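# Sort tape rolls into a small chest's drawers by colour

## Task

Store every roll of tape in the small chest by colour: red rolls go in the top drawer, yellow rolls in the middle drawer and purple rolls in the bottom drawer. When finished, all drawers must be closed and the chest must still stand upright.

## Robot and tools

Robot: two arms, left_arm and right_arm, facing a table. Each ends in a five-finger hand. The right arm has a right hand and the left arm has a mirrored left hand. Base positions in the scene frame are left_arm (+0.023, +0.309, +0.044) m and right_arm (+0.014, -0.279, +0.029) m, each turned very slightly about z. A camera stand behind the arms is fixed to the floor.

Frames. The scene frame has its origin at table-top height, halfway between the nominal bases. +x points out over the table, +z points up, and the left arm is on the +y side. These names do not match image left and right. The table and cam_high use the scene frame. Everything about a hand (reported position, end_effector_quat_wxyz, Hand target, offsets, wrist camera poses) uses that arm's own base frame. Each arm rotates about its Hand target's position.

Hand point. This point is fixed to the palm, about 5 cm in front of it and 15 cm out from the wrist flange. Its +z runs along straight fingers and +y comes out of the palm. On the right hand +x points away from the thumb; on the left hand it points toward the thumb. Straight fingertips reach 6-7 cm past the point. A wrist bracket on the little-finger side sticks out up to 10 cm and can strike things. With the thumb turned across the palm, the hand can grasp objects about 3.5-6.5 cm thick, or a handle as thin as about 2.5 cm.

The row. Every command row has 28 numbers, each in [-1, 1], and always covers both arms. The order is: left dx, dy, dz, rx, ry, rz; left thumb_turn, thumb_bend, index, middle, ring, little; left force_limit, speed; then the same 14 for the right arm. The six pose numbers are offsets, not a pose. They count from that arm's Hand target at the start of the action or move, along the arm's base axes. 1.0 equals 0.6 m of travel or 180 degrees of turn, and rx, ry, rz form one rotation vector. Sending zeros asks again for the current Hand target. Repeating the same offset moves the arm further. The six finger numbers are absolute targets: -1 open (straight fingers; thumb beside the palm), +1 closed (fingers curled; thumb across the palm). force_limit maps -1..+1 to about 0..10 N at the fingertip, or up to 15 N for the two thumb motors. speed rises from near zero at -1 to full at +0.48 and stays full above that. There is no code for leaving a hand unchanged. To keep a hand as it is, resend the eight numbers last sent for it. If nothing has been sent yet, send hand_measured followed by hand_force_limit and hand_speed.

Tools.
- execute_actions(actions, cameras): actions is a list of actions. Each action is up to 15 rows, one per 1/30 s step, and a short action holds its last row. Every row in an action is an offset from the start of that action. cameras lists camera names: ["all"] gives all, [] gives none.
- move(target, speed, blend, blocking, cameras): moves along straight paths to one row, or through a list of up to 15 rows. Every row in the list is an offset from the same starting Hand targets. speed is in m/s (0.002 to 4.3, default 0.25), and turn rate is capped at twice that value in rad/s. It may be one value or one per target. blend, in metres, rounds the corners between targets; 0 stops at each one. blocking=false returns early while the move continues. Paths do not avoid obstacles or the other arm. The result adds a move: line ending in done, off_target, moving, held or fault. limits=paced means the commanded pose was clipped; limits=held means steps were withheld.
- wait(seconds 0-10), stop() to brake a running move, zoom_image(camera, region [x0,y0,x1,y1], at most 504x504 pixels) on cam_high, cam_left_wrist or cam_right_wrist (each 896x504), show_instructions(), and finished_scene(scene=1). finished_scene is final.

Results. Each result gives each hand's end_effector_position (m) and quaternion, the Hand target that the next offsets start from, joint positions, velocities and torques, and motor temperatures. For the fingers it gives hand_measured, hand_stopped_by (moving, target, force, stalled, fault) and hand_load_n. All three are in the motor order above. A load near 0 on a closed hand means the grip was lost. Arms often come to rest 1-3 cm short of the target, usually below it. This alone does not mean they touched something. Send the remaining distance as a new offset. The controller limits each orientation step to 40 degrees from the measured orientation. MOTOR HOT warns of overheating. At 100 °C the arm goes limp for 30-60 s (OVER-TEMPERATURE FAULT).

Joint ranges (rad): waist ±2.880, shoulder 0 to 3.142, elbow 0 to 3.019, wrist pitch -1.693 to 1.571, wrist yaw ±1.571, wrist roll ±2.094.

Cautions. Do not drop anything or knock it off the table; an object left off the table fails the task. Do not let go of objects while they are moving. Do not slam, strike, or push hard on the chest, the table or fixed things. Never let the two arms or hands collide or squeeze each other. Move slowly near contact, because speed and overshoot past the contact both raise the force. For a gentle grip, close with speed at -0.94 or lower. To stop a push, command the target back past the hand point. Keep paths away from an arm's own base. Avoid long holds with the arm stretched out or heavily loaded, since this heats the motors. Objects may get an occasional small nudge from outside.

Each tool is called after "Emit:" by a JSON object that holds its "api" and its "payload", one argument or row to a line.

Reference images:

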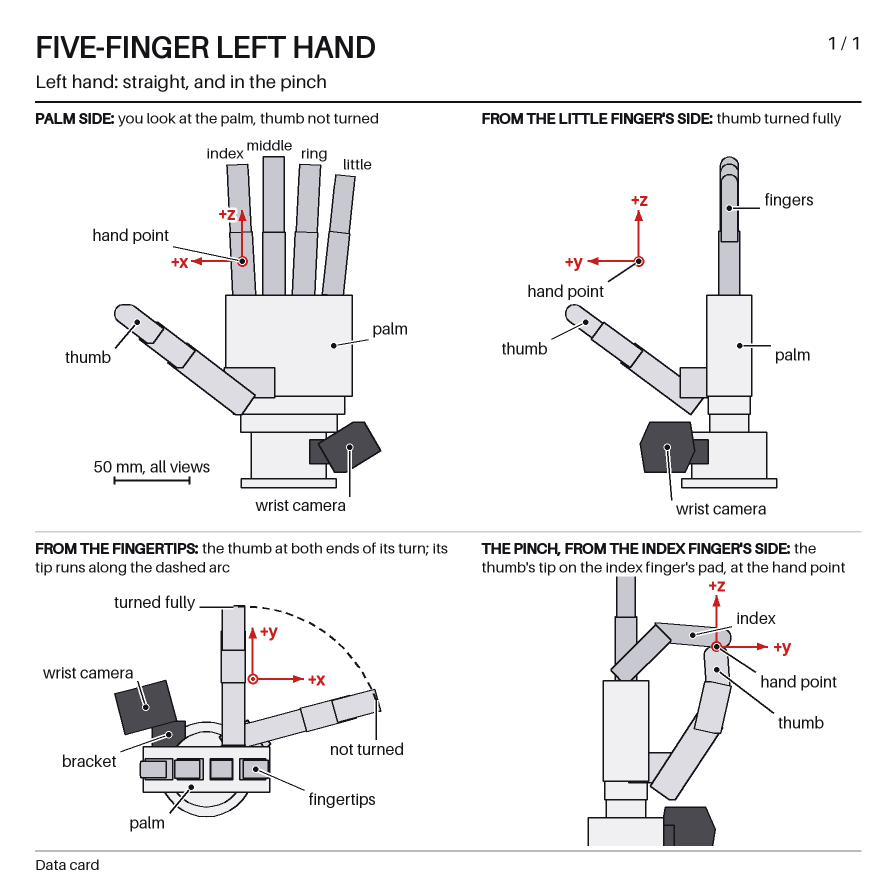

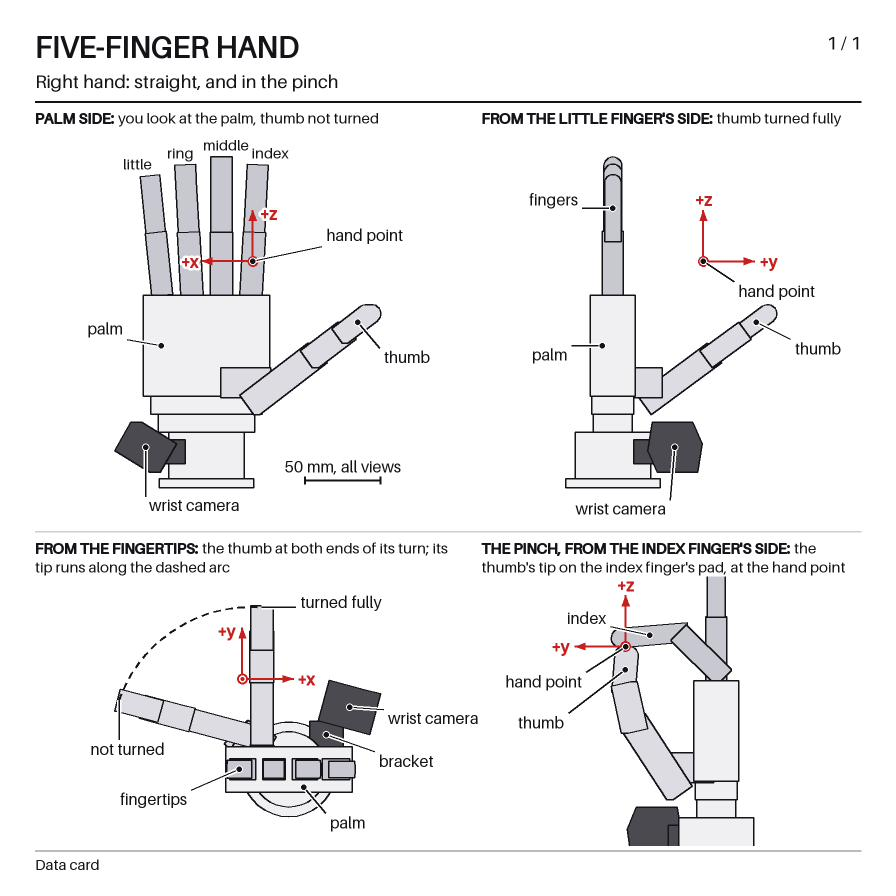

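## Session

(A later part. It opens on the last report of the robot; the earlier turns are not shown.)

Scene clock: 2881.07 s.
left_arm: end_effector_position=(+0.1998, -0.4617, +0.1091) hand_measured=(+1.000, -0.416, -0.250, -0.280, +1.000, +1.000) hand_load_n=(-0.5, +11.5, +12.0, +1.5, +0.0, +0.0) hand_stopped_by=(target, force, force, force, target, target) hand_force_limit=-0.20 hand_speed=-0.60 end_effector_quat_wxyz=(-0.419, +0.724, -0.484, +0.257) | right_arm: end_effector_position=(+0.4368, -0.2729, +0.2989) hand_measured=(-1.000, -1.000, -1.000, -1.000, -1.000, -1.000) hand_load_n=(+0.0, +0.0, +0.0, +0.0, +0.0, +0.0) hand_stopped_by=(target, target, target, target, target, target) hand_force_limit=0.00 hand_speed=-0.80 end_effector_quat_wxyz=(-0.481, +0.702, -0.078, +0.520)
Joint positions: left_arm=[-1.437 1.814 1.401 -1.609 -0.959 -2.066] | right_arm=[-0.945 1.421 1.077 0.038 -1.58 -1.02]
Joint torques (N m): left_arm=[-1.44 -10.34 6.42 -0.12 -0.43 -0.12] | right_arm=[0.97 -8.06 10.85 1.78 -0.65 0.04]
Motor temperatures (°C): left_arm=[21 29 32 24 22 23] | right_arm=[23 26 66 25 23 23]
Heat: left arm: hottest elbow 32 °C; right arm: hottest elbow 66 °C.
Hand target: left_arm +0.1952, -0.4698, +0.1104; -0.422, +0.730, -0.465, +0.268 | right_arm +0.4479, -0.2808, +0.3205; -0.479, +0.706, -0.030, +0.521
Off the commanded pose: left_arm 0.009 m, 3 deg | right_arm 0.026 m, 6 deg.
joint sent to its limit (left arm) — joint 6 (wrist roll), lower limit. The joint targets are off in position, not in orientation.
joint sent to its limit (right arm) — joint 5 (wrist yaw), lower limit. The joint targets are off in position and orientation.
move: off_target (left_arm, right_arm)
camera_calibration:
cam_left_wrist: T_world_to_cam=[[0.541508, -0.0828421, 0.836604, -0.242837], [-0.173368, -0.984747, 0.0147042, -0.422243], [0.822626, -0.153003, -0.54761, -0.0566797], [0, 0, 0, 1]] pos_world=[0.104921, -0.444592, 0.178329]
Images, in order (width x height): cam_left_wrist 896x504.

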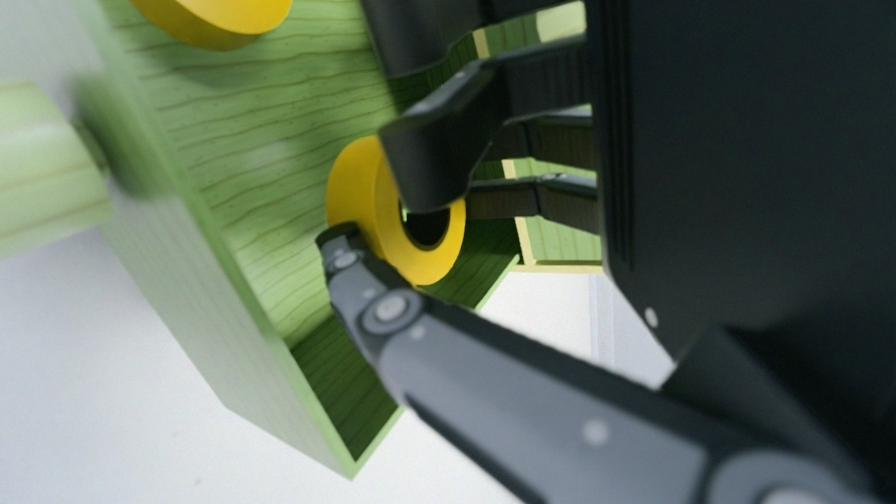

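Emit:
{"api": "move", "payload": {
  "target": [
    [-0.0,0.0,-0.016,0,0,0.0,1,-0.38,-0.22,-0.22,1,1,-0.2,-0.6,0,0,0,0,0,0,-1,-1,-1,-1,-1,-1,0,-0.8]
  ],
  "speed": [0.05],
  "cameras": []
}}

Emit:
{"api": "move", "payload": {
  "target": [
    [-0.0,0.0,0,0,0,0.0,1,-0.5,-0.4,-0.4,1,1,-0.2,-0.7,0,0,0,0,0,0,-1,-1,-1,-1,-1,-1,0,-0.8]
  ],
  "speed": [0.05],
  "cameras": ["cam_left_wrist"]
}}

Scene clock: 2898.80 s.
left_arm: end_effector_position=(+0.1998, -0.4619, +0.1001) hand_measured=(+1.000, -0.416, -0.250, -0.280, +1.000, +1.000) hand_load_n=(-0.5, +11.5, +11.5, +1.5, +0.0, +0.0) hand_stopped_by=(target, force, force, force, target, target) hand_force_limit=-0.20 hand_speed=-0.60 end_effector_quat_wxyz=(-0.418, +0.724, -0.484, +0.257) | right_arm: end_effector_position=(+0.4368, -0.2729, +0.2989) hand_measured=(-1.000, -1.000, -1.000, -1.000, -1.000, -1.000) hand_load_n=(+0.0, +0.0, +0.0, +0.0, +0.0, +0.0) hand_stopped_by=(target, target, target, target, target, target) hand_force_limit=0.00 hand_speed=-0.80 end_effector_quat_wxyz=(-0.481, +0.702, -0.078, +0.520)
Joint positions: left_arm=[-1.437 1.823 1.389 -1.586 -0.959 -2.066] | right_arm=[-0.945 1.421 1.077 0.038 -1.58 -1.02]
Joint torques (N m): left_arm=[-1.44 -10.23 6.32 -0.1 -0.43 -0.12] | right_arm=[0.56 -7.82 10.69 1.77 -0.64 0.07]
Motor temperatures (°C): left_arm=[21 30 32 24 22 23] | right_arm=[23 26 66 25 23 23]
Heat: left arm: hottest elbow 32 °C; right arm: hottest elbow 66 °C.
Hand target: left_arm +0.1952, -0.4698, +0.1008; -0.422, +0.730, -0.465, +0.268 | right_arm +0.4479, -0.2808, +0.3205; -0.479, +0.706, -0.030, +0.521
Off the commanded pose: left_arm 0.009 m, 3 deg | right_arm 0.026 m, 6 deg.
joint sent to its limit (left arm) — joint 6 (wrist roll), lower limit. The joint targets are off in position, not in orientation.
joint sent to its limit (right arm) — joint 5 (wrist yaw), lower limit. The joint targets are off in position and orientation.
move: off_target (left_arm, right_arm)
No camera images: "cameras" was empty.

Scene clock: 2899.60 s.
left_arm: end_effector_position=(+0.2001, -0.4623, +0.1003) hand_measured=(+1.000, -0.500, -0.400, -0.400, +1.000, +1.000) hand_load_n=(+0.0, +0.0, +0.0, +0.0, +0.0, +0.0) hand_stopped_by=(target, target, target, target, target, target) hand_force_limit=-0.20 hand_speed=-0.70 end_effector_quat_wxyz=(-0.417, +0.726, -0.481, +0.259) | right_arm: end_effector_position=(+0.4368, -0.2729, +0.2989) hand_measured=(-1.000, -1.000, -1.000, -1.000, -1.000, -1.000) hand_load_n=(+0.0, +0.0, +0.0, +0.0, +0.0, +0.0) hand_stopped_by=(target, target, target, target, target, target) hand_force_limit=0.00 hand_speed=-0.80 end_effector_quat_wxyz=(-0.481, +0.702, -0.078, +0.520)
Joint positions: left_arm=[-1.437 1.823 1.389 -1.586 -0.959 -2.074] | right_arm=[-0.945 1.421 1.077 0.038 -1.58 -1.02]
Joint torques (N m): left_arm=[-1.49 -10.23 6.31 -0.12 -0.44 -0.12] | right_arm=[-0.09 -7.94 10.67 1.59 -0.71 0.02]
Motor temperatures (°C): left_arm=[21 30 32 24 22 23] | right_arm=[23 26 66 25 23 23]
Heat: left arm: hottest elbow 32 °C; right arm: hottest elbow 66 °C.
Hand target: left_arm +0.1952, -0.4698, +0.1008; -0.422, +0.730, -0.465, +0.268 | right_arm +0.4479, -0.2808, +0.3205; -0.479, +0.706, -0.030, +0.521
Off the commanded pose: left_arm 0.009 m, 2 deg | right_arm 0.026 m, 6 deg.
joint sent to its limit (left arm) — joint 6 (wrist roll), lower limit. The joint targets are off in position, not in orientation.
joint sent to its limit (right arm) — joint 5 (wrist yaw), lower limit. The joint targets are off in position and orientation.
move: off_target (right_arm)
camera_calibration:
cam_left_wrist: T_world_to_cam=[[0.539369, -0.0744482, 0.838772, -0.231577], [-0.169566, -0.985282, 0.0215864, -0.424298], [0.82482, -0.15387, -0.544054, -0.0629944], [0, 0, 0, 1]] pos_world=[0.104918, -0.444987, 0.169127]
Images, in order (width x height): cam_left_wrist 896x504.

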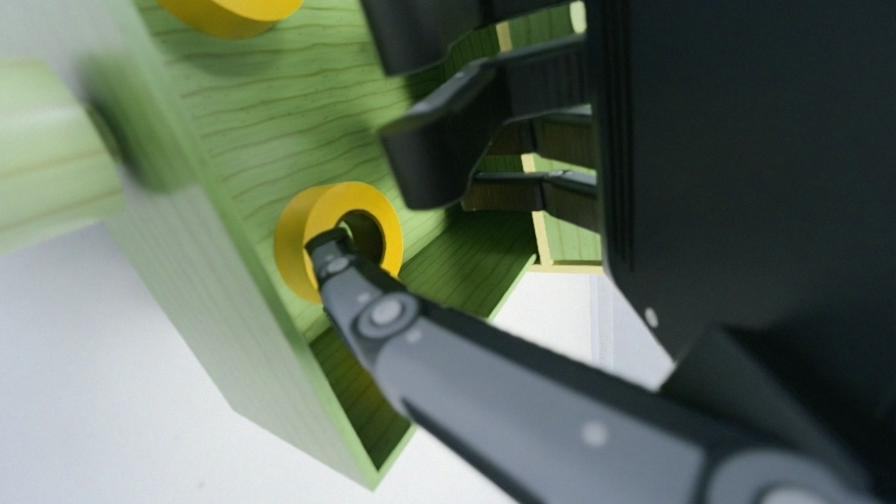

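Emit:
{"api": "move", "payload": {
  "target": [
    [0.0,0.0,0.18,0,0,0,1,-0.5,-0.4,-0.4,1,1,-0.2,-0.7,0,0,0,0,0,0,-1,-1,-1,-1,-1,-1,0,-0.8],
    [0.0,0.0,0.38,0,0,0,1,-0.5,-0.4,-0.4,1,1,-0.2,-0.7,0,0,0,0,0,0,-1,-1,-1,-1,-1,-1,0,-0.8],
    [-0.0237,0.3213,0.385,0,0,-0.1389,1,-0.5,-0.4,-0.4,1,1,-0.2,-0.7,0,0,0,0,0,0,-1,-1,-1,-1,-1,-1,0,-0.8],
    [-0.1753,0.0247,0.385,0.4872,-0.0570,-0.5858,1,-0.5,-0.4,-0.4,1,1,-0.2,-0.7,0,0,0,0,0,0,-1,-1,-1,-1,-1,-1,0,-0.8]
  ],
  "speed": [0.12,0.25,0.3,0.35],
  "blend": [0.02,0.04,0.02,0],
  "cameras": ["cam_left_wrist","cam_high"]
}}

Scene clock: 2956.90 s.
left_arm: end_effector_position=(+0.0926, -0.4411, +0.3067) hand_measured=(+1.000, -0.500, -0.400, -0.400, +1.000, +1.000) hand_load_n=(+0.5, +0.0, +0.0, +0.0, +0.0, +0.0) hand_stopped_by=(target, target, target, target, target, target) hand_force_limit=-0.20 hand_speed=-0.70 end_effector_quat_wxyz=(+0.420, +0.342, +0.827, -0.151) | right_arm: end_effector_position=(+0.4368, -0.2729, +0.2989) hand_measured=(-1.000, -1.000, -1.000, -1.000, -1.000, -1.000) hand_load_n=(-0.5, +0.0, +0.0, +0.0, +0.0, +0.0) hand_stopped_by=(target, target, target, target, target, target) hand_force_limit=0.00 hand_speed=-0.80 end_effector_quat_wxyz=(-0.481, +0.702, -0.078, +0.520)
Joint positions: left_arm=[-1.699 1.26 1.241 -0.904 -0.716 0.905] | right_arm=[-0.945 1.421 1.077 0.038 -1.58 -1.02]
Joint torques (N m): left_arm=[-1.2 -5.42 11.82 1.1 -0.27 0.14] | right_arm=[1.14 -8.23 10.89 1.74 -0.69 0.08]
Motor temperatures (°C): left_arm=[21 31 32 24 22 23] | right_arm=[23 26 66 25 23 23]
Heat: left arm: hottest elbow 32 °C; right arm: hottest elbow 66 °C.
Hand target: left_arm +0.0901, -0.4550, +0.3318; +0.428, +0.337, +0.821, -0.173 | right_arm +0.4479, -0.2808, +0.3205; -0.479, +0.706, -0.030, +0.521
Off the commanded pose: left_arm 0.029 m, 3 deg | right_arm 0.026 m, 6 deg.
joint sent to its limit (right arm) — joint 5 (wrist yaw), lower limit. The joint targets are off in position and orientation.
move: off_target (left_arm, right_arm)
camera_calibration:
cam_left_wrist: T_world_to_cam=[[-0.799819, -0.557315, -0.22291, -0.10848], [-0.464541, 0.809912, -0.358113, 0.509553], [0.380119, -0.182874, -0.906679, 0.280854], [0, 0, 0, 1]] pos_world=[0.0431866, -0.42179, 0.41294]
Images, in order (width x height): cam_high 896x504, cam_left_wrist 896x504.

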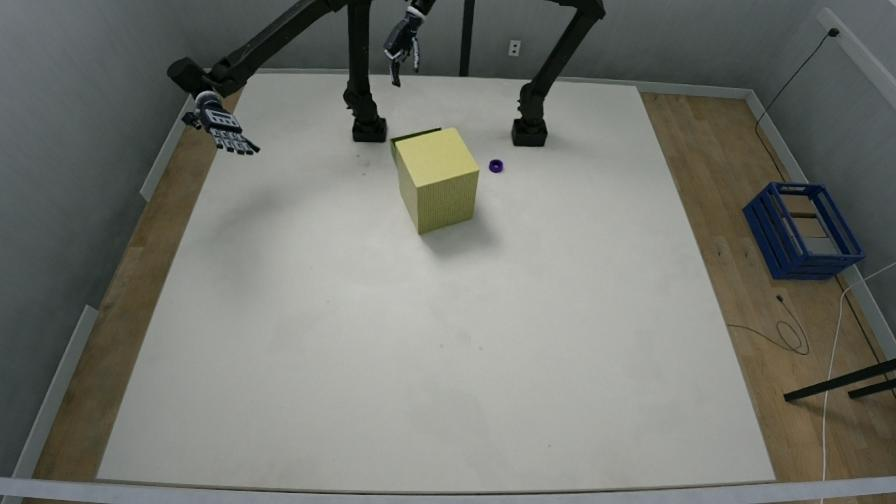

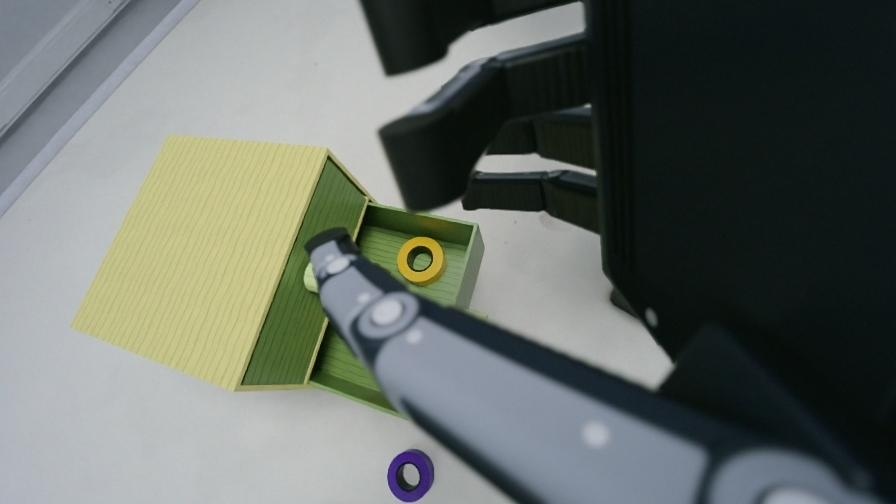

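Emit:
{"api": "move", "payload": {
  "target": [
    [-0.0252,0.0,0.0,-0.1378,-0.1377,0.0003,1,-0.5,-0.4,-0.4,1,1,-0.2,-0.7,0,0,0,0,0,0,-1,-1,-1,-1,-1,-1,0,-0.8],
    [-0.0468,0.0167,0.0,-0.1122,-0.1602,0.1077,1,-0.55,-0.5,-0.5,-1,-1,-0.2,0.2,0,0,0,0,0,0,-1,-1,-1,-1,-1,-1,0,-0.8],
    [-0.0468,0.0167,-0.22,-0.1122,-0.1602,0.1077,1,-0.55,-0.5,-0.5,-1,-1,-0.2,0.2,0,0,0,0,0,0,-1,-1,-1,-1,-1,-1,0,-0.8]
  ],
  "speed": [0.25,0.25,0.15],
  "blend": [0.0,0.0,0],
  "cameras": ["cam_left_wrist"]
}}

Scene clock: 2983.07 s.
left_arm: end_effector_position=(+0.0646, -0.4430, +0.1984) hand_measured=(+1.000, -0.550, -0.500, -0.500, -1.000, -1.000) hand_load_n=(+0.5, +0.0, +0.0, +0.0, +0.0, -0.5) hand_stopped_by=(target, target, target, target, target, target) hand_force_limit=-0.20 hand_speed=0.20 end_effector_quat_wxyz=(+0.688, +0.154, +0.694, -0.146) | right_arm: end_effector_position=(+0.4368, -0.2729, +0.2989) hand_measured=(-1.000, -1.000, -1.000, -1.000, -1.000, -1.000) hand_load_n=(+0.0, +0.0, +0.0, +0.0, +0.0, +0.0) hand_stopped_by=(target, target, target, target, target, target) hand_force_limit=0.00 hand_speed=-0.80 end_effector_quat_wxyz=(-0.481, +0.702, -0.078, +0.520)
Joint positions: left_arm=[-1.887 1.586 0.801 0.689 -1.459 1.485] | right_arm=[-0.945 1.421 1.077 0.038 -1.58 -1.02]
Joint torques (N m): left_arm=[-1.32 -6.95 6.09 1.91 -0.18 0.15] | right_arm=[0.91 -7.41 10.76 1.59 -0.69 0.06]
Motor temperatures (°C): left_arm=[21 30 36 24 22 23] | right_arm=[23 26 66 25 23 23]
Heat: left arm: hottest elbow 36 °C; right arm: hottest elbow 66 °C.
Hand target: left_arm +0.0620, -0.4450, +0.1998; +0.691, +0.150, +0.691, -0.150 | right_arm +0.4479, -0.2808, +0.3205; -0.479, +0.706, -0.030, +0.521
Off the commanded pose: left_arm 0.004 m, 1 deg | right_arm 0.026 m, 6 deg.
joint sent to its limit (right arm) — joint 5 (wrist yaw), lower limit. The joint targets are off in position and orientation.
move: off_target (right_arm); target 2's new numbers were sent with left_arm's hand 0.022 m and 4 deg from that target
camera_calibration:
cam_left_wrist: T_world_to_cam=[[-0.438474, -0.856124, -0.27348, -0.301719], [-0.351164, 0.443302, -0.824722, 0.382142], [0.827299, -0.265583, -0.495017, 0.0457506], [0, 0, 0, 1]] pos_world=[-0.0359508, -0.415563, 0.255294]
Images, in order (width x height): cam_left_wrist 896x504.

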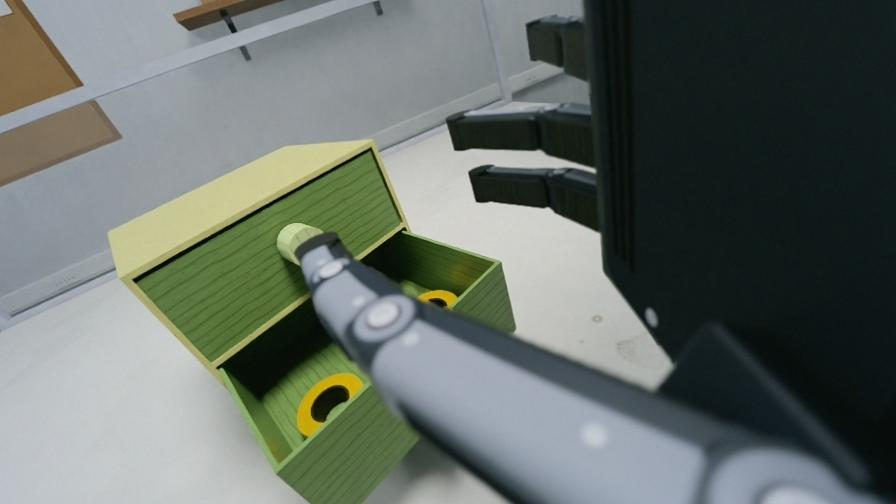

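Emit:
{"api": "move", "payload": {
  "target": [
    [-0.021,0.0433,0.0,0,0,0,1,-0.55,-0.5,-0.5,-1,-1,-0.2,0.2,0,0,0,0,0,0,-1,-1,-1,-1,-1,-1,0,-0.8],
    [-0.021,0.0433,-0.213,0,0,0,1,-0.55,-0.5,-0.5,-1,-1,-0.2,0.2,0,0,0,0,0,0,-1,-1,-1,-1,-1,-1,0,-0.8]
  ],
  "speed": [0.15,0.12],
  "blend": [0.01,0.0],
  "cameras": ["cam_left_wrist"]
}}

Scene clock: 3008.77 s.
left_arm: end_effector_position=(+0.0510, -0.4177, +0.0716) hand_measured=(+1.000, -0.550, -0.500, -0.500, -1.000, -1.000) hand_load_n=(+0.0, +0.0, +0.0, +0.0, +0.0, -0.5) hand_stopped_by=(target, target, target, target, target, target) hand_force_limit=-0.20 hand_speed=0.20 end_effector_quat_wxyz=(+0.687, +0.154, +0.695, -0.146) | right_arm: end_effector_position=(+0.4368, -0.2729, +0.2989) hand_measured=(-1.000, -1.000, -1.000, -1.000, -1.000, -1.000) hand_load_n=(+0.0, +0.0, -0.5, +0.0, -0.5, +0.0) hand_stopped_by=(target, target, target, target, target, target) hand_force_limit=0.00 hand_speed=-0.80 end_effector_quat_wxyz=(-0.481, +0.702, -0.078, +0.520)
Joint positions: left_arm=[-1.936 1.869 0.701 0.943 -1.506 1.356] | right_arm=[-0.945 1.421 1.077 0.038 -1.58 -1.02]
Joint torques (N m): left_arm=[-1.14 -7.77 3.74 1.88 -0.32 0.16] | right_arm=[0.79 -7.59 10.66 1.8 -0.66 0.01]
Motor temperatures (°C): left_arm=[21 29 33 24 22 23] | right_arm=[23 26 66 25 23 23]
Heat: left arm: hottest elbow 33 °C; right arm: hottest elbow 66 °C.
Hand target: left_arm +0.0494, -0.4190, +0.0720; +0.691, +0.150, +0.691, -0.150 | right_arm +0.4479, -0.2808, +0.3205; -0.479, +0.706, -0.030, +0.521
Off the commanded pose: left_arm 0.002 m, 1 deg | right_arm 0.026 m, 6 deg.
joint sent to its limit (right arm) — joint 5 (wrist yaw), lower limit. The joint targets are off in position and orientation.
move: off_target (right_arm)
camera_calibration:
cam_left_wrist: T_world_to_cam=[[-0.439904, -0.855884, -0.27193, -0.320657], [-0.354075, 0.443574, -0.823331, 0.261722], [0.825297, -0.265903, -0.498177, 0.00104139], [0, 0, 0, 1]] pos_world=[-0.0492484, -0.390261, 0.128806]
Images, in order (width x height): cam_left_wrist 896x504.

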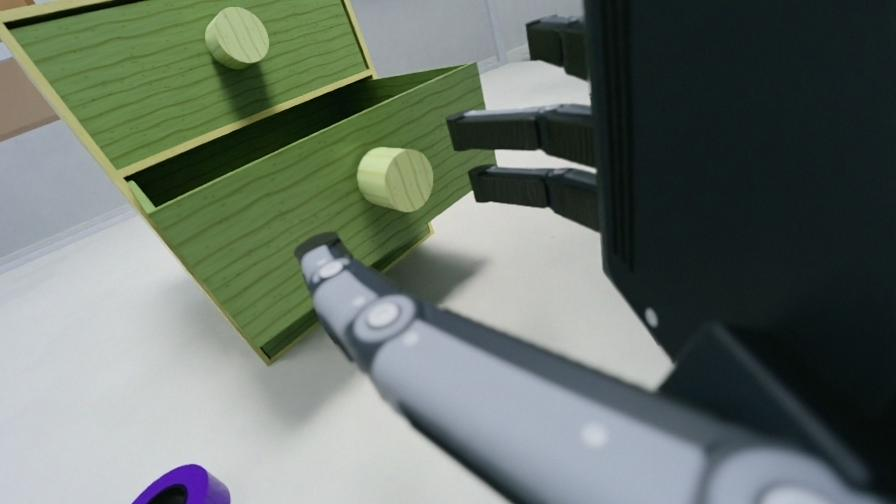

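Emit:
{"api": "move", "payload": {
  "target": [
    [0.06,-0.012,-0.01,0,0,0,1,-0.55,-0.5,-0.5,-1,-1,-0.2,0.2,0,0,0,0,0,0,-1,-1,-1,-1,-1,-1,0,-0.8]
  ],
  "speed": [0.08],
  "cameras": ["cam_left_wrist"]
}}

Scene clock: 3027.70 s.
left_arm: end_effector_position=(+0.0852, -0.4246, +0.0655) hand_measured=(+1.000, -0.550, -0.500, -0.500, -1.000, -1.000) hand_load_n=(+0.0, +0.0, +0.0, +0.0, +0.0, +0.0) hand_stopped_by=(target, target, target, target, target, target) hand_force_limit=-0.20 hand_speed=0.20 end_effector_quat_wxyz=(+0.687, +0.153, +0.695, -0.146) | right_arm: end_effector_position=(+0.4368, -0.2729, +0.2989) hand_measured=(-1.000, -1.000, -1.000, -1.000, -1.000, -1.000) hand_load_n=(-0.5, +0.0, +0.0, -0.5, +0.0, +0.0) hand_stopped_by=(target, target, target, target, target, target) hand_force_limit=0.00 hand_speed=-0.80 end_effector_quat_wxyz=(-0.481, +0.702, -0.078, +0.520)
Joint positions: left_arm=[-1.853 1.913 0.688 1.138 -1.426 1.491] | right_arm=[-0.945 1.421 1.077 0.038 -1.58 -1.02]
Joint torques (N m): left_arm=[0.32 -7.88 3.33 1.95 0.1 0.15] | right_arm=[0.85 -6.95 10.61 1.63 -0.66 0.02]
Motor temperatures (°C): left_arm=[21 29 32 24 22 23] | right_arm=[23 26 66 25 23 23]
Heat: left arm: hottest elbow 32 °C; right arm: hottest elbow 66 °C.
Hand target: left_arm +0.0854, -0.4262, +0.0660; +0.691, +0.150, +0.691, -0.150 | right_arm +0.4479, -0.2808, +0.3205; -0.479, +0.706, -0.030, +0.521
Off the commanded pose: left_arm 0.002 m, 1 deg | right_arm 0.026 m, 6 deg.
joint sent to its limit (right arm) — joint 5 (wrist yaw), lower limit. The joint targets are off in position and orientation.
move: off_target (right_arm)
camera_calibration:
cam_left_wrist: T_world_to_cam=[[-0.437907, -0.857476, -0.270133, -0.314077], [-0.354332, 0.44077, -0.824724, 0.270803], [0.826248, -0.265435, -0.496848, -0.0319895], [0, 0, 0, 1]] pos_world=[-0.015151, -0.397167, 0.122601]
Images, in order (width x height): cam_left_wrist 896x504.

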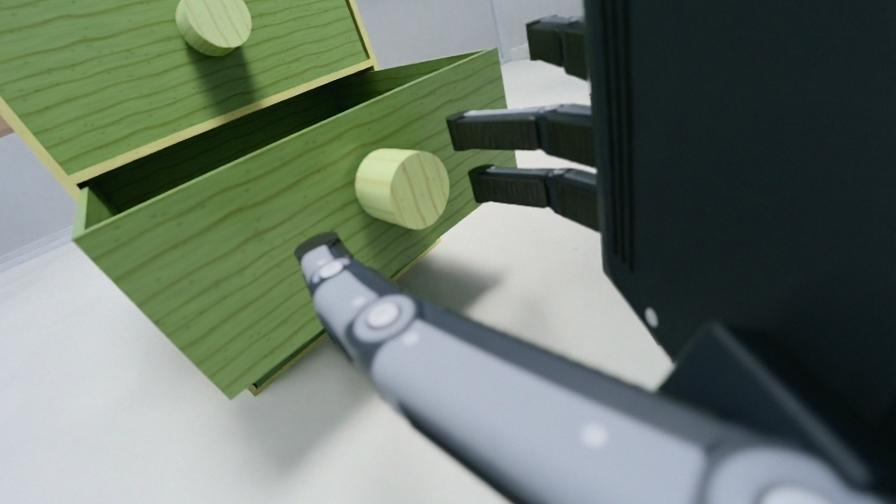

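Emit:
{"api": "move", "payload": {
  "target": [
    [0.0385,-0.0108,-0.0067,0,0,0,1,-0.55,-0.5,-0.5,-1,-1,-0.2,0.2,0,0,0,0,0,0,-1,-1,-1,-1,-1,-1,0,-0.8]
  ],
  "speed": [0.06],
  "cameras": ["cam_left_wrist"]
}}

Scene clock: 3044.07 s.
left_arm: end_effector_position=(+0.1024, -0.4320, +0.0607) hand_measured=(+1.000, -0.550, -0.500, -0.500, -1.000, -1.000) hand_load_n=(+0.0, +0.0, +0.0, +0.0, +0.0, +0.0) hand_stopped_by=(target, target, target, target, target, target) hand_force_limit=-0.20 hand_speed=0.20 end_effector_quat_wxyz=(+0.688, +0.159, +0.692, -0.151) | right_arm: end_effector_position=(+0.4368, -0.2729, +0.2989) hand_measured=(-1.000, -1.000, -1.000, -1.000, -1.000, -1.000) hand_load_n=(+0.0, +0.0, +0.0, +0.0, +0.0, +0.0) hand_stopped_by=(target, target, target, target, target, target) hand_force_limit=0.00 hand_speed=-0.80 end_effector_quat_wxyz=(-0.481, +0.702, -0.078, +0.520)
Joint positions: left_arm=[-1.81 1.942 0.688 1.215 -1.367 1.542] | right_arm=[-0.945 1.421 1.077 0.038 -1.58 -1.02]
Joint torques (N m): left_arm=[0.79 -8.06 3.41 2 0.06 0.15] | right_arm=[-0.09 -8.64 10.95 1.63 -0.65 0.02]
Motor temperatures (°C): left_arm=[21 30 31 24 22 23] | right_arm=[23 26 66 25 23 23]
Heat: left arm: hottest elbow 31 °C; right arm: hottest elbow 66 °C.
Hand target: left_arm +0.1085, -0.4327, +0.0620; +0.691, +0.150, +0.691, -0.150 | right_arm +0.4479, -0.2808, +0.3205; -0.479, +0.706, -0.030, +0.521
Off the commanded pose: left_arm 0.006 m, 1 deg | right_arm 0.026 m, 6 deg.
joint sent to its limit (right arm) — joint 5 (wrist yaw), lower limit. The joint targets are off in position and orientation.
move: off_target (right_arm)
camera_calibration:
cam_left_wrist: T_world_to_cam=[[-0.451191, -0.849544, -0.273316, -0.309259], [-0.342264, 0.447568, -0.826158, 0.277968], [0.824186, -0.279209, -0.492707, -0.0564936], [0, 0, 0, 1]] pos_world=[0.00216469, -0.402913, 0.117286]
Images, in order (width x height): cam_left_wrist 896x504.

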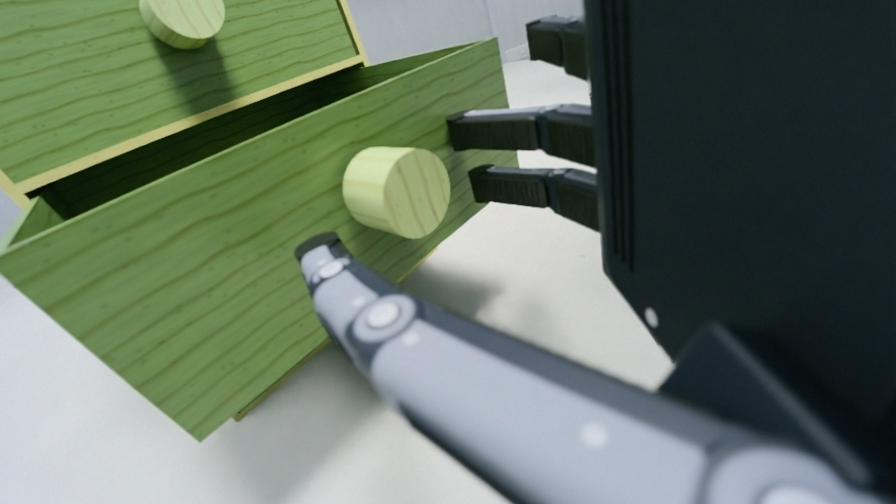

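Emit:
{"api": "move", "payload": {
  "target": [
    [0.0,0.0,0.007,0,0,0,1,-0.55,-0.5,-0.5,-1,-1,-0.2,0.2,0,0,0,0,0,0,-1,-1,-1,-1,-1,-1,0,-0.8]
  ],
  "speed": [0.06],
  "cameras": []
}}

Emit:
{"api": "move", "payload": {
  "target": [
    [0.0,0.0,0.0,0,0,0,1,-0.1,0.1,0.1,-1,-1,-0.2,-0.6,0,0,0,0,0,0,-1,-1,-1,-1,-1,-1,0,-0.8]
  ],
  "speed": [0.06],
  "cameras": ["cam_left_wrist"]
}}

Scene clock: 3057.80 s.
left_arm: end_effector_position=(+0.1024, -0.4319, +0.0610) hand_measured=(+1.000, -0.550, -0.500, -0.500, -1.000, -1.000) hand_load_n=(+0.0, +0.0, +0.5, +0.0, +0.0, +0.0) hand_stopped_by=(target, target, target, target, target, target) hand_force_limit=-0.20 hand_speed=0.20 end_effector_quat_wxyz=(+0.688, +0.161, +0.691, -0.150) | right_arm: end_effector_position=(+0.4368, -0.2729, +0.2989) hand_measured=(-1.000, -1.000, -1.000, -1.000, -1.000, -1.000) hand_load_n=(+0.0, +0.0, -0.5, +0.0, +0.0, +0.0) hand_stopped_by=(target, target, target, target, target, target) hand_force_limit=0.00 hand_speed=-0.80 end_effector_quat_wxyz=(-0.481, +0.702, -0.078, +0.520)
Joint positions: left_arm=[-1.81 1.942 0.688 1.215 -1.367 1.546] | right_arm=[-0.945 1.421 1.077 0.038 -1.58 -1.02]
Joint torques (N m): left_arm=[0.79 -8.94 3.33 1.76 0.06 0.17] | right_arm=[0.85 -7.18 10.55 1.62 -0.65 0.04]
Motor temperatures (°C): left_arm=[21 29 31 24 22 23] | right_arm=[23 26 66 25 23 23]
Heat: left arm: hottest elbow 31 °C; right arm: hottest elbow 66 °C.
Hand target: left_arm +0.1085, -0.4327, +0.0662; +0.691, +0.150, +0.691, -0.150 | right_arm +0.4479, -0.2808, +0.3205; -0.479, +0.706, -0.030, +0.521
Off the commanded pose: left_arm 0.008 m, 1 deg | right_arm 0.026 m, 6 deg.
joint sent to its limit (right arm) — joint 5 (wrist yaw), lower limit. The joint targets are off in position and orientation.
move: off_target (right_arm)
No camera images: "cameras" was empty.

Scene clock: 3058.83 s.
left_arm: end_effector_position=(+0.1030, -0.4326, +0.0610) hand_measured=(+1.000, -0.330, +0.012, -0.100, -1.000, -1.000) hand_load_n=(+0.0, +7.0, +4.5, +5.5, +0.0, +0.0) hand_stopped_by=(target, force, force, force, target, target) hand_force_limit=-0.20 hand_speed=-0.60 end_effector_quat_wxyz=(+0.688, +0.163, +0.691, -0.150) | right_arm: end_effector_position=(+0.4368, -0.2729, +0.2989) hand_measured=(-1.000, -1.000, -1.000, -1.000, -1.000, -1.000) hand_load_n=(+0.0, +0.0, +0.0, +0.0, -0.5, +0.0) hand_stopped_by=(target, target, target, target, target, target) hand_force_limit=0.00 hand_speed=-0.80 end_effector_quat_wxyz=(-0.481, +0.702, -0.078, +0.520)
Joint positions: left_arm=[-1.808 1.942 0.688 1.215 -1.362 1.548] | right_arm=[-0.945 1.421 1.077 0.038 -1.58 -1.02]
Joint torques (N m): left_arm=[0.85 -8.88 3.32 1.77 -0.12 0.15] | right_arm=[0.5 -7.06 10.89 1.44 -0.67 0.11]
Motor temperatures (°C): left_arm=[21 29 31 24 22 23] | right_arm=[23 26 66 25 23 23]
Heat: left arm: hottest elbow 31 °C; right arm: hottest elbow 66 °C.
Hand target: left_arm +0.1085, -0.4327, +0.0662; +0.691, +0.150, +0.691, -0.150 | right_arm +0.4479, -0.2808, +0.3205; -0.479, +0.706, -0.030, +0.521
Off the commanded pose: left_arm 0.008 m, 2 deg | right_arm 0.026 m, 6 deg.
joint sent to its limit (right arm) — joint 5 (wrist yaw), lower limit. The joint targets are off in position and orientation.
move: off_target (right_arm)
camera_calibration:
cam_left_wrist: T_world_to_cam=[[-0.453133, -0.846595, -0.279191, -0.307569], [-0.338785, 0.453237, -0.824501, 0.280735], [0.824558, -0.279022, -0.49219, -0.0569126], [0, 0, 0, 1]] pos_world=[0.00266686, -0.403506, 0.117584]
Images, in order (width x height): cam_left_wrist 896x504.

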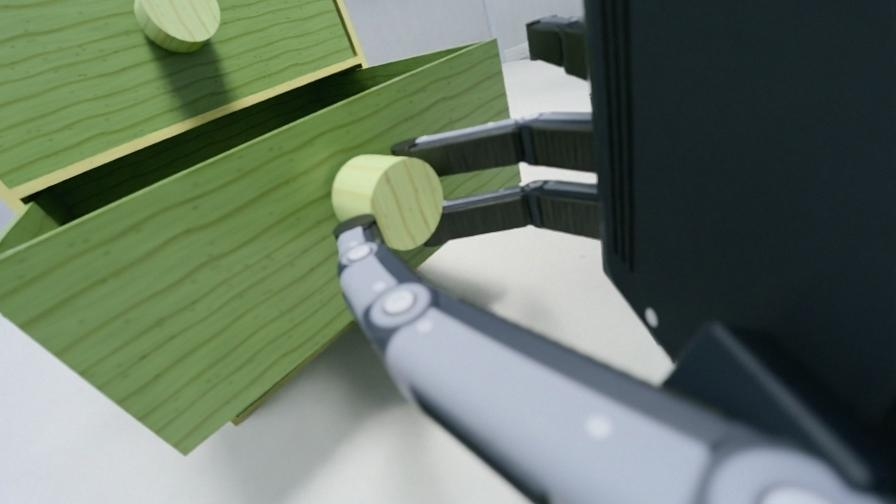

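Emit:
{"api": "move", "payload": {
  "target": [
    [0.183,0.06,0.0,0,0,0,1,-0.1,0.1,0.1,-1,-1,-0.2,-0.6,0,0,0,0,0,0,-1,-1,-1,-1,-1,-1,0,-0.8]
  ],
  "speed": [0.06],
  "cameras": ["cam_left_wrist"]
}}

Scene clock: 3069.37 s.
left_arm: end_effector_position=(+0.2069, -0.4042, +0.0652) hand_measured=(+1.000, -0.330, +0.012, -0.100, -1.000, -1.000) hand_load_n=(-1.0, +4.0, +0.0, +3.0, +0.0, +0.0) hand_stopped_by=(target, force, force, force, target, target) hand_force_limit=-0.20 hand_speed=-0.60 end_effector_quat_wxyz=(+0.688, +0.169, +0.690, -0.152) | right_arm: end_effector_position=(+0.4368, -0.2729, +0.2989) hand_measured=(-1.000, -1.000, -1.000, -1.000, -1.000, -1.000) hand_load_n=(+0.0, -0.5, +0.0, +0.0, +0.0, +0.0) hand_stopped_by=(target, target, target, target, target, target) hand_force_limit=0.00 hand_speed=-0.80 end_effector_quat_wxyz=(-0.481, +0.702, -0.078, +0.520)
Joint positions: left_arm=[-1.554 1.893 0.568 1.308 -1.097 1.578] | right_arm=[-0.945 1.421 1.077 0.038 -1.58 -1.02]
Joint torques (N m): left_arm=[1.67 -7.71 2.25 1.85 0.05 -0.04] | right_arm=[1.38 -8.35 10.59 1.63 -0.68 0.09]
Motor temperatures (°C): left_arm=[21 29 30 24 22 23] | right_arm=[23 26 66 25 23 23]
Heat: left arm: hottest elbow 30 °C; right arm: hottest elbow 66 °C.
Hand target: left_arm +0.2183, -0.3967, +0.0662; +0.691, +0.150, +0.691, -0.150 | right_arm +0.4479, -0.2808, +0.3205; -0.479, +0.706, -0.030, +0.521
Off the commanded pose: left_arm 0.014 m, 2 deg | right_arm 0.026 m, 6 deg.
joint sent to its limit (right arm) — joint 5 (wrist yaw), lower limit. The joint targets are off in position and orientation.
move: off_target (left_arm, right_arm)
camera_calibration:
cam_left_wrist: T_world_to_cam=[[-0.461437, -0.839939, -0.28562, -0.230417], [-0.331002, 0.461692, -0.822969, 0.308166], [0.823112, -0.285207, -0.491064, -0.13485], [0, 0, 0, 1]] pos_world=[0.106677, -0.374274, 0.12158]
Images, in order (width x height): cam_left_wrist 896x504.

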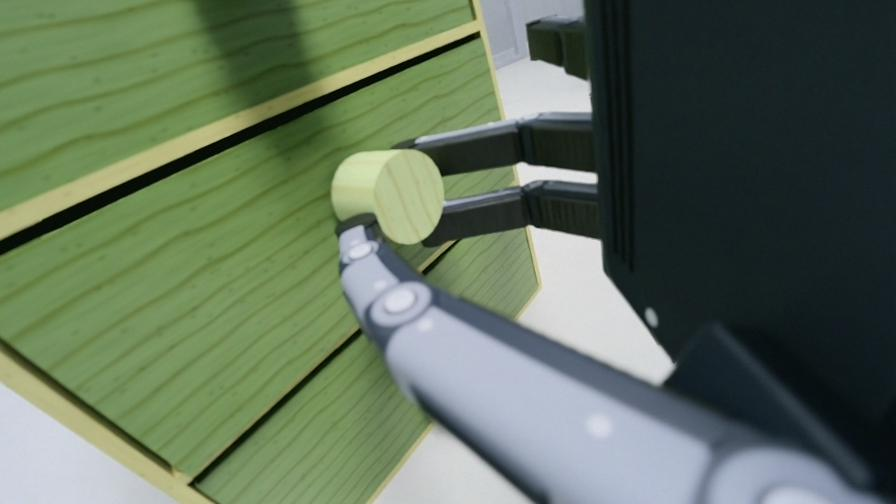

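Emit:
{"api": "zoom_image", "payload": {
  "camera": "cam_left_wrist",
  "region": [0, 300, 300, 504]
}}

Emit:
{"api": "zoom_image", "payload": {
  "camera": "cam_left_wrist",
  "region": [340, 0, 600, 180]
}}

Scaled by 1.680 from the camera's 896x504 image, which has a finer 1280x720 frame.

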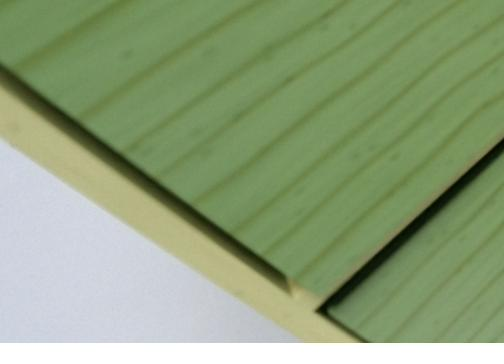

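Scaled by 1.938 from the camera's 896x504 image, which has a finer 1280x720 frame.

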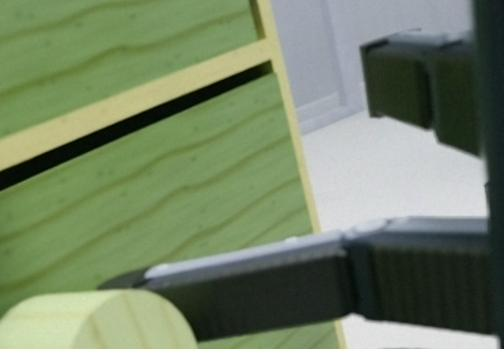

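Emit:
{"api": "move", "payload": {
  "target": [
    [0.02,0.008,0.0,0,0,0,1,-0.1,0.1,0.1,-1,-1,-0.2,-0.6,0,0,0,0,0,0,-1,-1,-1,-1,-1,-1,0,-0.8]
  ],
  "speed": [0.05],
  "cameras": ["cam_left_wrist"]
}}

Emit:
{"api": "zoom_image", "payload": {
  "camera": "cam_left_wrist",
  "region": [0, 300, 300, 504]
}}

Scene clock: 3085.37 s.
left_arm: end_effector_position=(+0.2112, -0.4019, +0.0637) hand_measured=(+1.000, -0.330, +0.012, -0.100, -1.000, -1.000) hand_load_n=(-0.5, +3.5, +0.0, +1.5, +0.0, +0.0) hand_stopped_by=(target, force, force, force, target, target) hand_force_limit=-0.20 hand_speed=-0.60 end_effector_quat_wxyz=(+0.686, +0.177, +0.688, -0.156) | right_arm: end_effector_position=(+0.4368, -0.2729, +0.2989) hand_measured=(-1.000, -1.000, -1.000, -1.000, -1.000, -1.000) hand_load_n=(+0.0, +0.0, +0.0, +0.0, +0.0, +0.0) hand_stopped_by=(target, target, target, target, target, target) hand_force_limit=0.00 hand_speed=-0.80 end_effector_quat_wxyz=(-0.481, +0.702, -0.078, +0.520)
Joint positions: left_arm=[-1.54 1.892 0.553 1.318 -1.064 1.58] | right_arm=[-0.945 1.421 1.077 0.038 -1.58 -1.02]
Joint torques (N m): left_arm=[3.37 -7.71 2.39 1.85 0.04 -0.04] | right_arm=[0.21 -7.24 10.62 1.48 -0.69 0.06]
Motor temperatures (°C): left_arm=[21 29 30 24 21 23] | right_arm=[23 26 66 25 23 23]
Heat: left arm: hottest elbow 30 °C; right arm: hottest elbow 66 °C.
Hand target: left_arm +0.2303, -0.3919, +0.0662; +0.691, +0.150, +0.691, -0.150 | right_arm +0.4479, -0.2808, +0.3205; -0.479, +0.706, -0.030, +0.521
Off the commanded pose: left_arm 0.022 m, 3 deg | right_arm 0.026 m, 6 deg.
joint sent to its limit (right arm) — joint 5 (wrist yaw), lower limit. The joint targets are off in position and orientation.
move: off_target (left_arm, right_arm)
camera_calibration:
cam_left_wrist: T_world_to_cam=[[-0.476774, -0.829624, -0.290534, -0.219238], [-0.322437, 0.472538, -0.820209, 0.309728], [0.817753, -0.297375, -0.492796, -0.142167], [0, 0, 0, 1]] pos_world=[0.111599, -0.37052, 0.120287]
Images, in order (width x height): cam_left_wrist 896x504.

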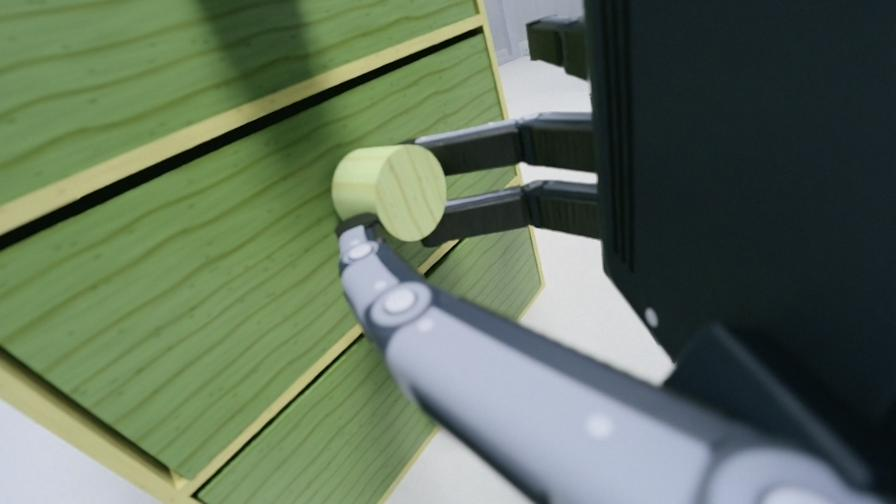

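Scaled by 1.680 from the camera's 896x504 image, which has a finer 1280x720 frame.

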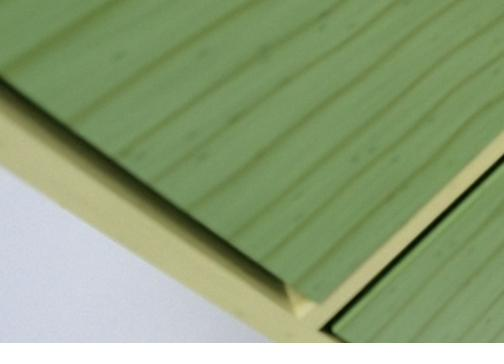

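Emit:
{"api": "move", "payload": {
  "target": [
    [0.012,0.005,0.0,0,0,0,1,-0.1,0.1,0.1,-1,-1,-0.2,-0.6,0,0,0,0,0,0,-1,-1,-1,-1,-1,-1,0,-0.8]
  ],
  "speed": [0.04],
  "cameras": ["cam_left_wrist"]
}}

Emit:
{"api": "zoom_image", "payload": {
  "camera": "cam_left_wrist",
  "region": [0, 300, 300, 504]
}}

Scene clock: 3095.87 s.
left_arm: end_effector_position=(+0.2177, -0.4027, +0.0637) hand_measured=(+1.000, -0.330, +0.012, -0.100, -1.000, -1.000) hand_load_n=(+0.0, +2.0, +0.0, +1.0, +0.0, +0.0) hand_stopped_by=(target, force, force, force, target, target) hand_force_limit=-0.20 hand_speed=-0.60 end_effector_quat_wxyz=(+0.685, +0.179, +0.688, -0.159) | right_arm: end_effector_position=(+0.4368, -0.2729, +0.2989) hand_measured=(-1.000, -1.000, -1.000, -1.000, -1.000, -1.000) hand_load_n=(+0.0, +0.0, +0.0, +0.0, +0.0, +0.0) hand_stopped_by=(target, target, target, target, target, target) hand_force_limit=0.00 hand_speed=-0.80 end_effector_quat_wxyz=(-0.481, +0.702, -0.078, +0.520)
Joint positions: left_arm=[-1.522 1.892 0.551 1.321 -1.038 1.58] | right_arm=[-0.945 1.421 1.077 0.038 -1.58 -1.02]
Joint torques (N m): left_arm=[3.55 -7.88 2.09 1.91 -0.23 -0.04] | right_arm=[0.15 -7.53 10.89 1.46 -0.68 0.09]
Motor temperatures (°C): left_arm=[21 29 29 24 21 23] | right_arm=[23 26 67 25 23 23]
Heat: left arm: hottest shoulder 29 °C; right arm: hottest elbow 67 °C.
Hand target: left_arm +0.2375, -0.3889, +0.0662; +0.691, +0.150, +0.691, -0.150 | right_arm +0.4479, -0.2808, +0.3205; -0.479, +0.706, -0.030, +0.521
Off the commanded pose: left_arm 0.024 m, 4 deg | right_arm 0.026 m, 6 deg.
joint sent to its limit (right arm) — joint 5 (wrist yaw), lower limit. The joint targets are off in position and orientation.
move: off_target (left_arm, right_arm)
camera_calibration:
cam_left_wrist: T_world_to_cam=[[-0.483296, -0.826358, -0.289062, -0.214194], [-0.319204, 0.473788, -0.820752, 0.311976], [0.815189, -0.304397, -0.492757, -0.15008], [0, 0, 0, 1]] pos_world=[0.118408, -0.370495, 0.120186]
Images, in order (width x height): cam_left_wrist 896x504.

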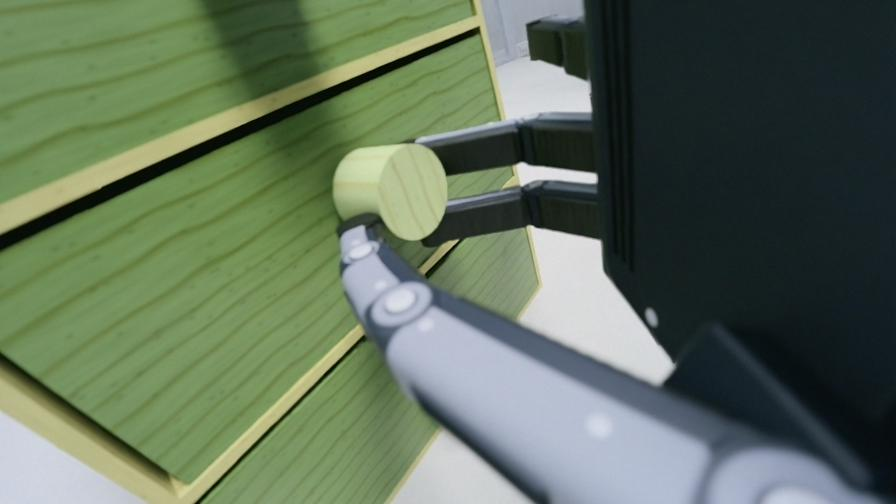

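Scaled by 1.680 from the camera's 896x504 image, which has a finer 1280x720 frame.

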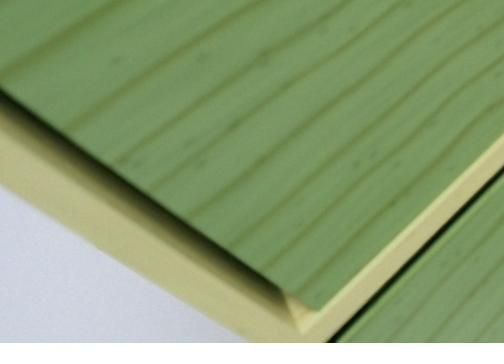

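Emit:
{"api": "move", "payload": {
  "target": [
    [-0.027,-0.019,-0.003,0,0,0,1,-0.1,0.1,0.1,-1,-1,-0.2,-0.6,0,0,0,0,0,0,-1,-1,-1,-1,-1,-1,0,-0.8]
  ],
  "speed": [0.05],
  "cameras": []
}}

Emit:
{"api": "move", "payload": {
  "target": [
    [0,0,0,0,0,0,1,-0.55,-0.5,-0.5,-1,-1,-0.2,-0.2,0,0,0,0,0,0,-1,-1,-1,-1,-1,-1,0,-0.8]
  ],
  "speed": [0.05],
  "cameras": ["cam_left_wrist"]
}}

Scene clock: 3108.83 s.
left_arm: end_effector_position=(+0.2162, -0.4031, +0.0643) hand_measured=(+1.000, -0.330, +0.012, -0.100, -1.000, -1.000) hand_load_n=(+0.5, +3.0, +0.0, +3.5, +0.0, +0.0) hand_stopped_by=(target, force, force, force, target, target) hand_force_limit=-0.20 hand_speed=-0.60 end_effector_quat_wxyz=(+0.687, +0.167, +0.689, -0.158) | right_arm: end_effector_position=(+0.4368, -0.2729, +0.2989) hand_measured=(-1.000, -1.000, -1.000, -1.000, -1.000, -1.000) hand_load_n=(-0.5, +0.0, +0.0, +0.0, +0.0, +0.0) hand_stopped_by=(target, target, target, target, target, target) hand_force_limit=0.00 hand_speed=-0.80 end_effector_quat_wxyz=(-0.481, +0.702, -0.078, +0.520)
Joint positions: left_arm=[-1.528 1.895 0.562 1.321 -1.064 1.572] | right_arm=[-0.945 1.421 1.077 0.038 -1.58 -1.02]
Joint torques (N m): left_arm=[-0.03 -6.95 3.55 1.37 -0.89 -0.04] | right_arm=[0.79 -7.82 10.81 1.62 -0.72 0.02]
Motor temperatures (°C): left_arm=[21 29 29 24 22 23] | right_arm=[23 26 67 25 23 23]
Heat: left arm: hottest shoulder 29 °C; right arm: hottest elbow 67 °C.
Hand target: left_arm +0.2213, -0.4003, +0.0644; +0.691, +0.150, +0.691, -0.150 | right_arm +0.4479, -0.2808, +0.3205; -0.479, +0.706, -0.030, +0.521
Off the commanded pose: left_arm 0.006 m, 2 deg | right_arm 0.026 m, 6 deg.
joint sent to its limit (right arm) — joint 5 (wrist yaw), lower limit. The joint targets are off in position and orientation.
move: off_target (right_arm)
No camera images: "cameras" was empty.

Scene clock: 3109.67 s.
left_arm: end_effector_position=(+0.2162, -0.3987, +0.0635) hand_measured=(+1.000, -0.550, -0.500, -0.500, -1.000, -1.000) hand_load_n=(+0.0, +0.0, +0.0, +0.0, +0.0, +0.0) hand_stopped_by=(target, target, target, target, target, target) hand_force_limit=-0.20 hand_speed=-0.20 end_effector_quat_wxyz=(+0.688, +0.162, +0.691, -0.150) | right_arm: end_effector_position=(+0.4368, -0.2729, +0.2989) hand_measured=(-1.000, -1.000, -1.000, -1.000, -1.000, -1.000) hand_load_n=(+0.0, +0.0, +0.0, +0.0, +0.0, +0.0) hand_stopped_by=(target, target, target, target, target, target) hand_force_limit=0.00 hand_speed=-0.80 end_effector_quat_wxyz=(-0.481, +0.702, -0.078, +0.520)
Joint positions: left_arm=[-1.529 1.896 0.56 1.321 -1.084 1.572] | right_arm=[-0.945 1.421 1.077 0.038 -1.58 -1.02]
Joint torques (N m): left_arm=[0.44 -7.12 3.54 1.35 -0.08 -0.04] | right_arm=[0.38 -8.18 10.55 1.69 -0.7 0.08]
Motor temperatures (°C): left_arm=[21 29 29 24 22 23] | right_arm=[23 26 67 25 23 23]
Heat: left arm: hottest shoulder 29 °C; right arm: hottest elbow 67 °C.
Hand target: left_arm +0.2213, -0.4003, +0.0644; +0.691, +0.150, +0.691, -0.150 | right_arm +0.4479, -0.2808, +0.3205; -0.479, +0.706, -0.030, +0.521
Off the commanded pose: left_arm 0.005 m, 1 deg | right_arm 0.026 m, 6 deg.
joint sent to its limit (right arm) — joint 5 (wrist yaw), lower limit. The joint targets are off in position and orientation.
move: off_target (right_arm)
camera_calibration:
cam_left_wrist: T_world_to_cam=[[-0.451786, -0.847581, -0.278382, -0.22764], [-0.338952, 0.451723, -0.825262, 0.305212], [0.825228, -0.278484, -0.491372, -0.139667], [0, 0, 0, 1]] pos_world=[0.115865, -0.36971, 0.119881]
Images, in order (width x height): cam_left_wrist 896x504.

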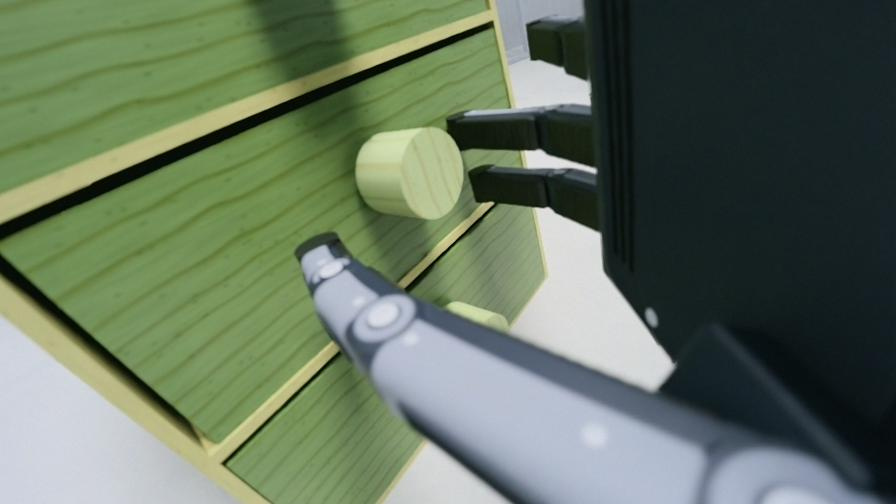

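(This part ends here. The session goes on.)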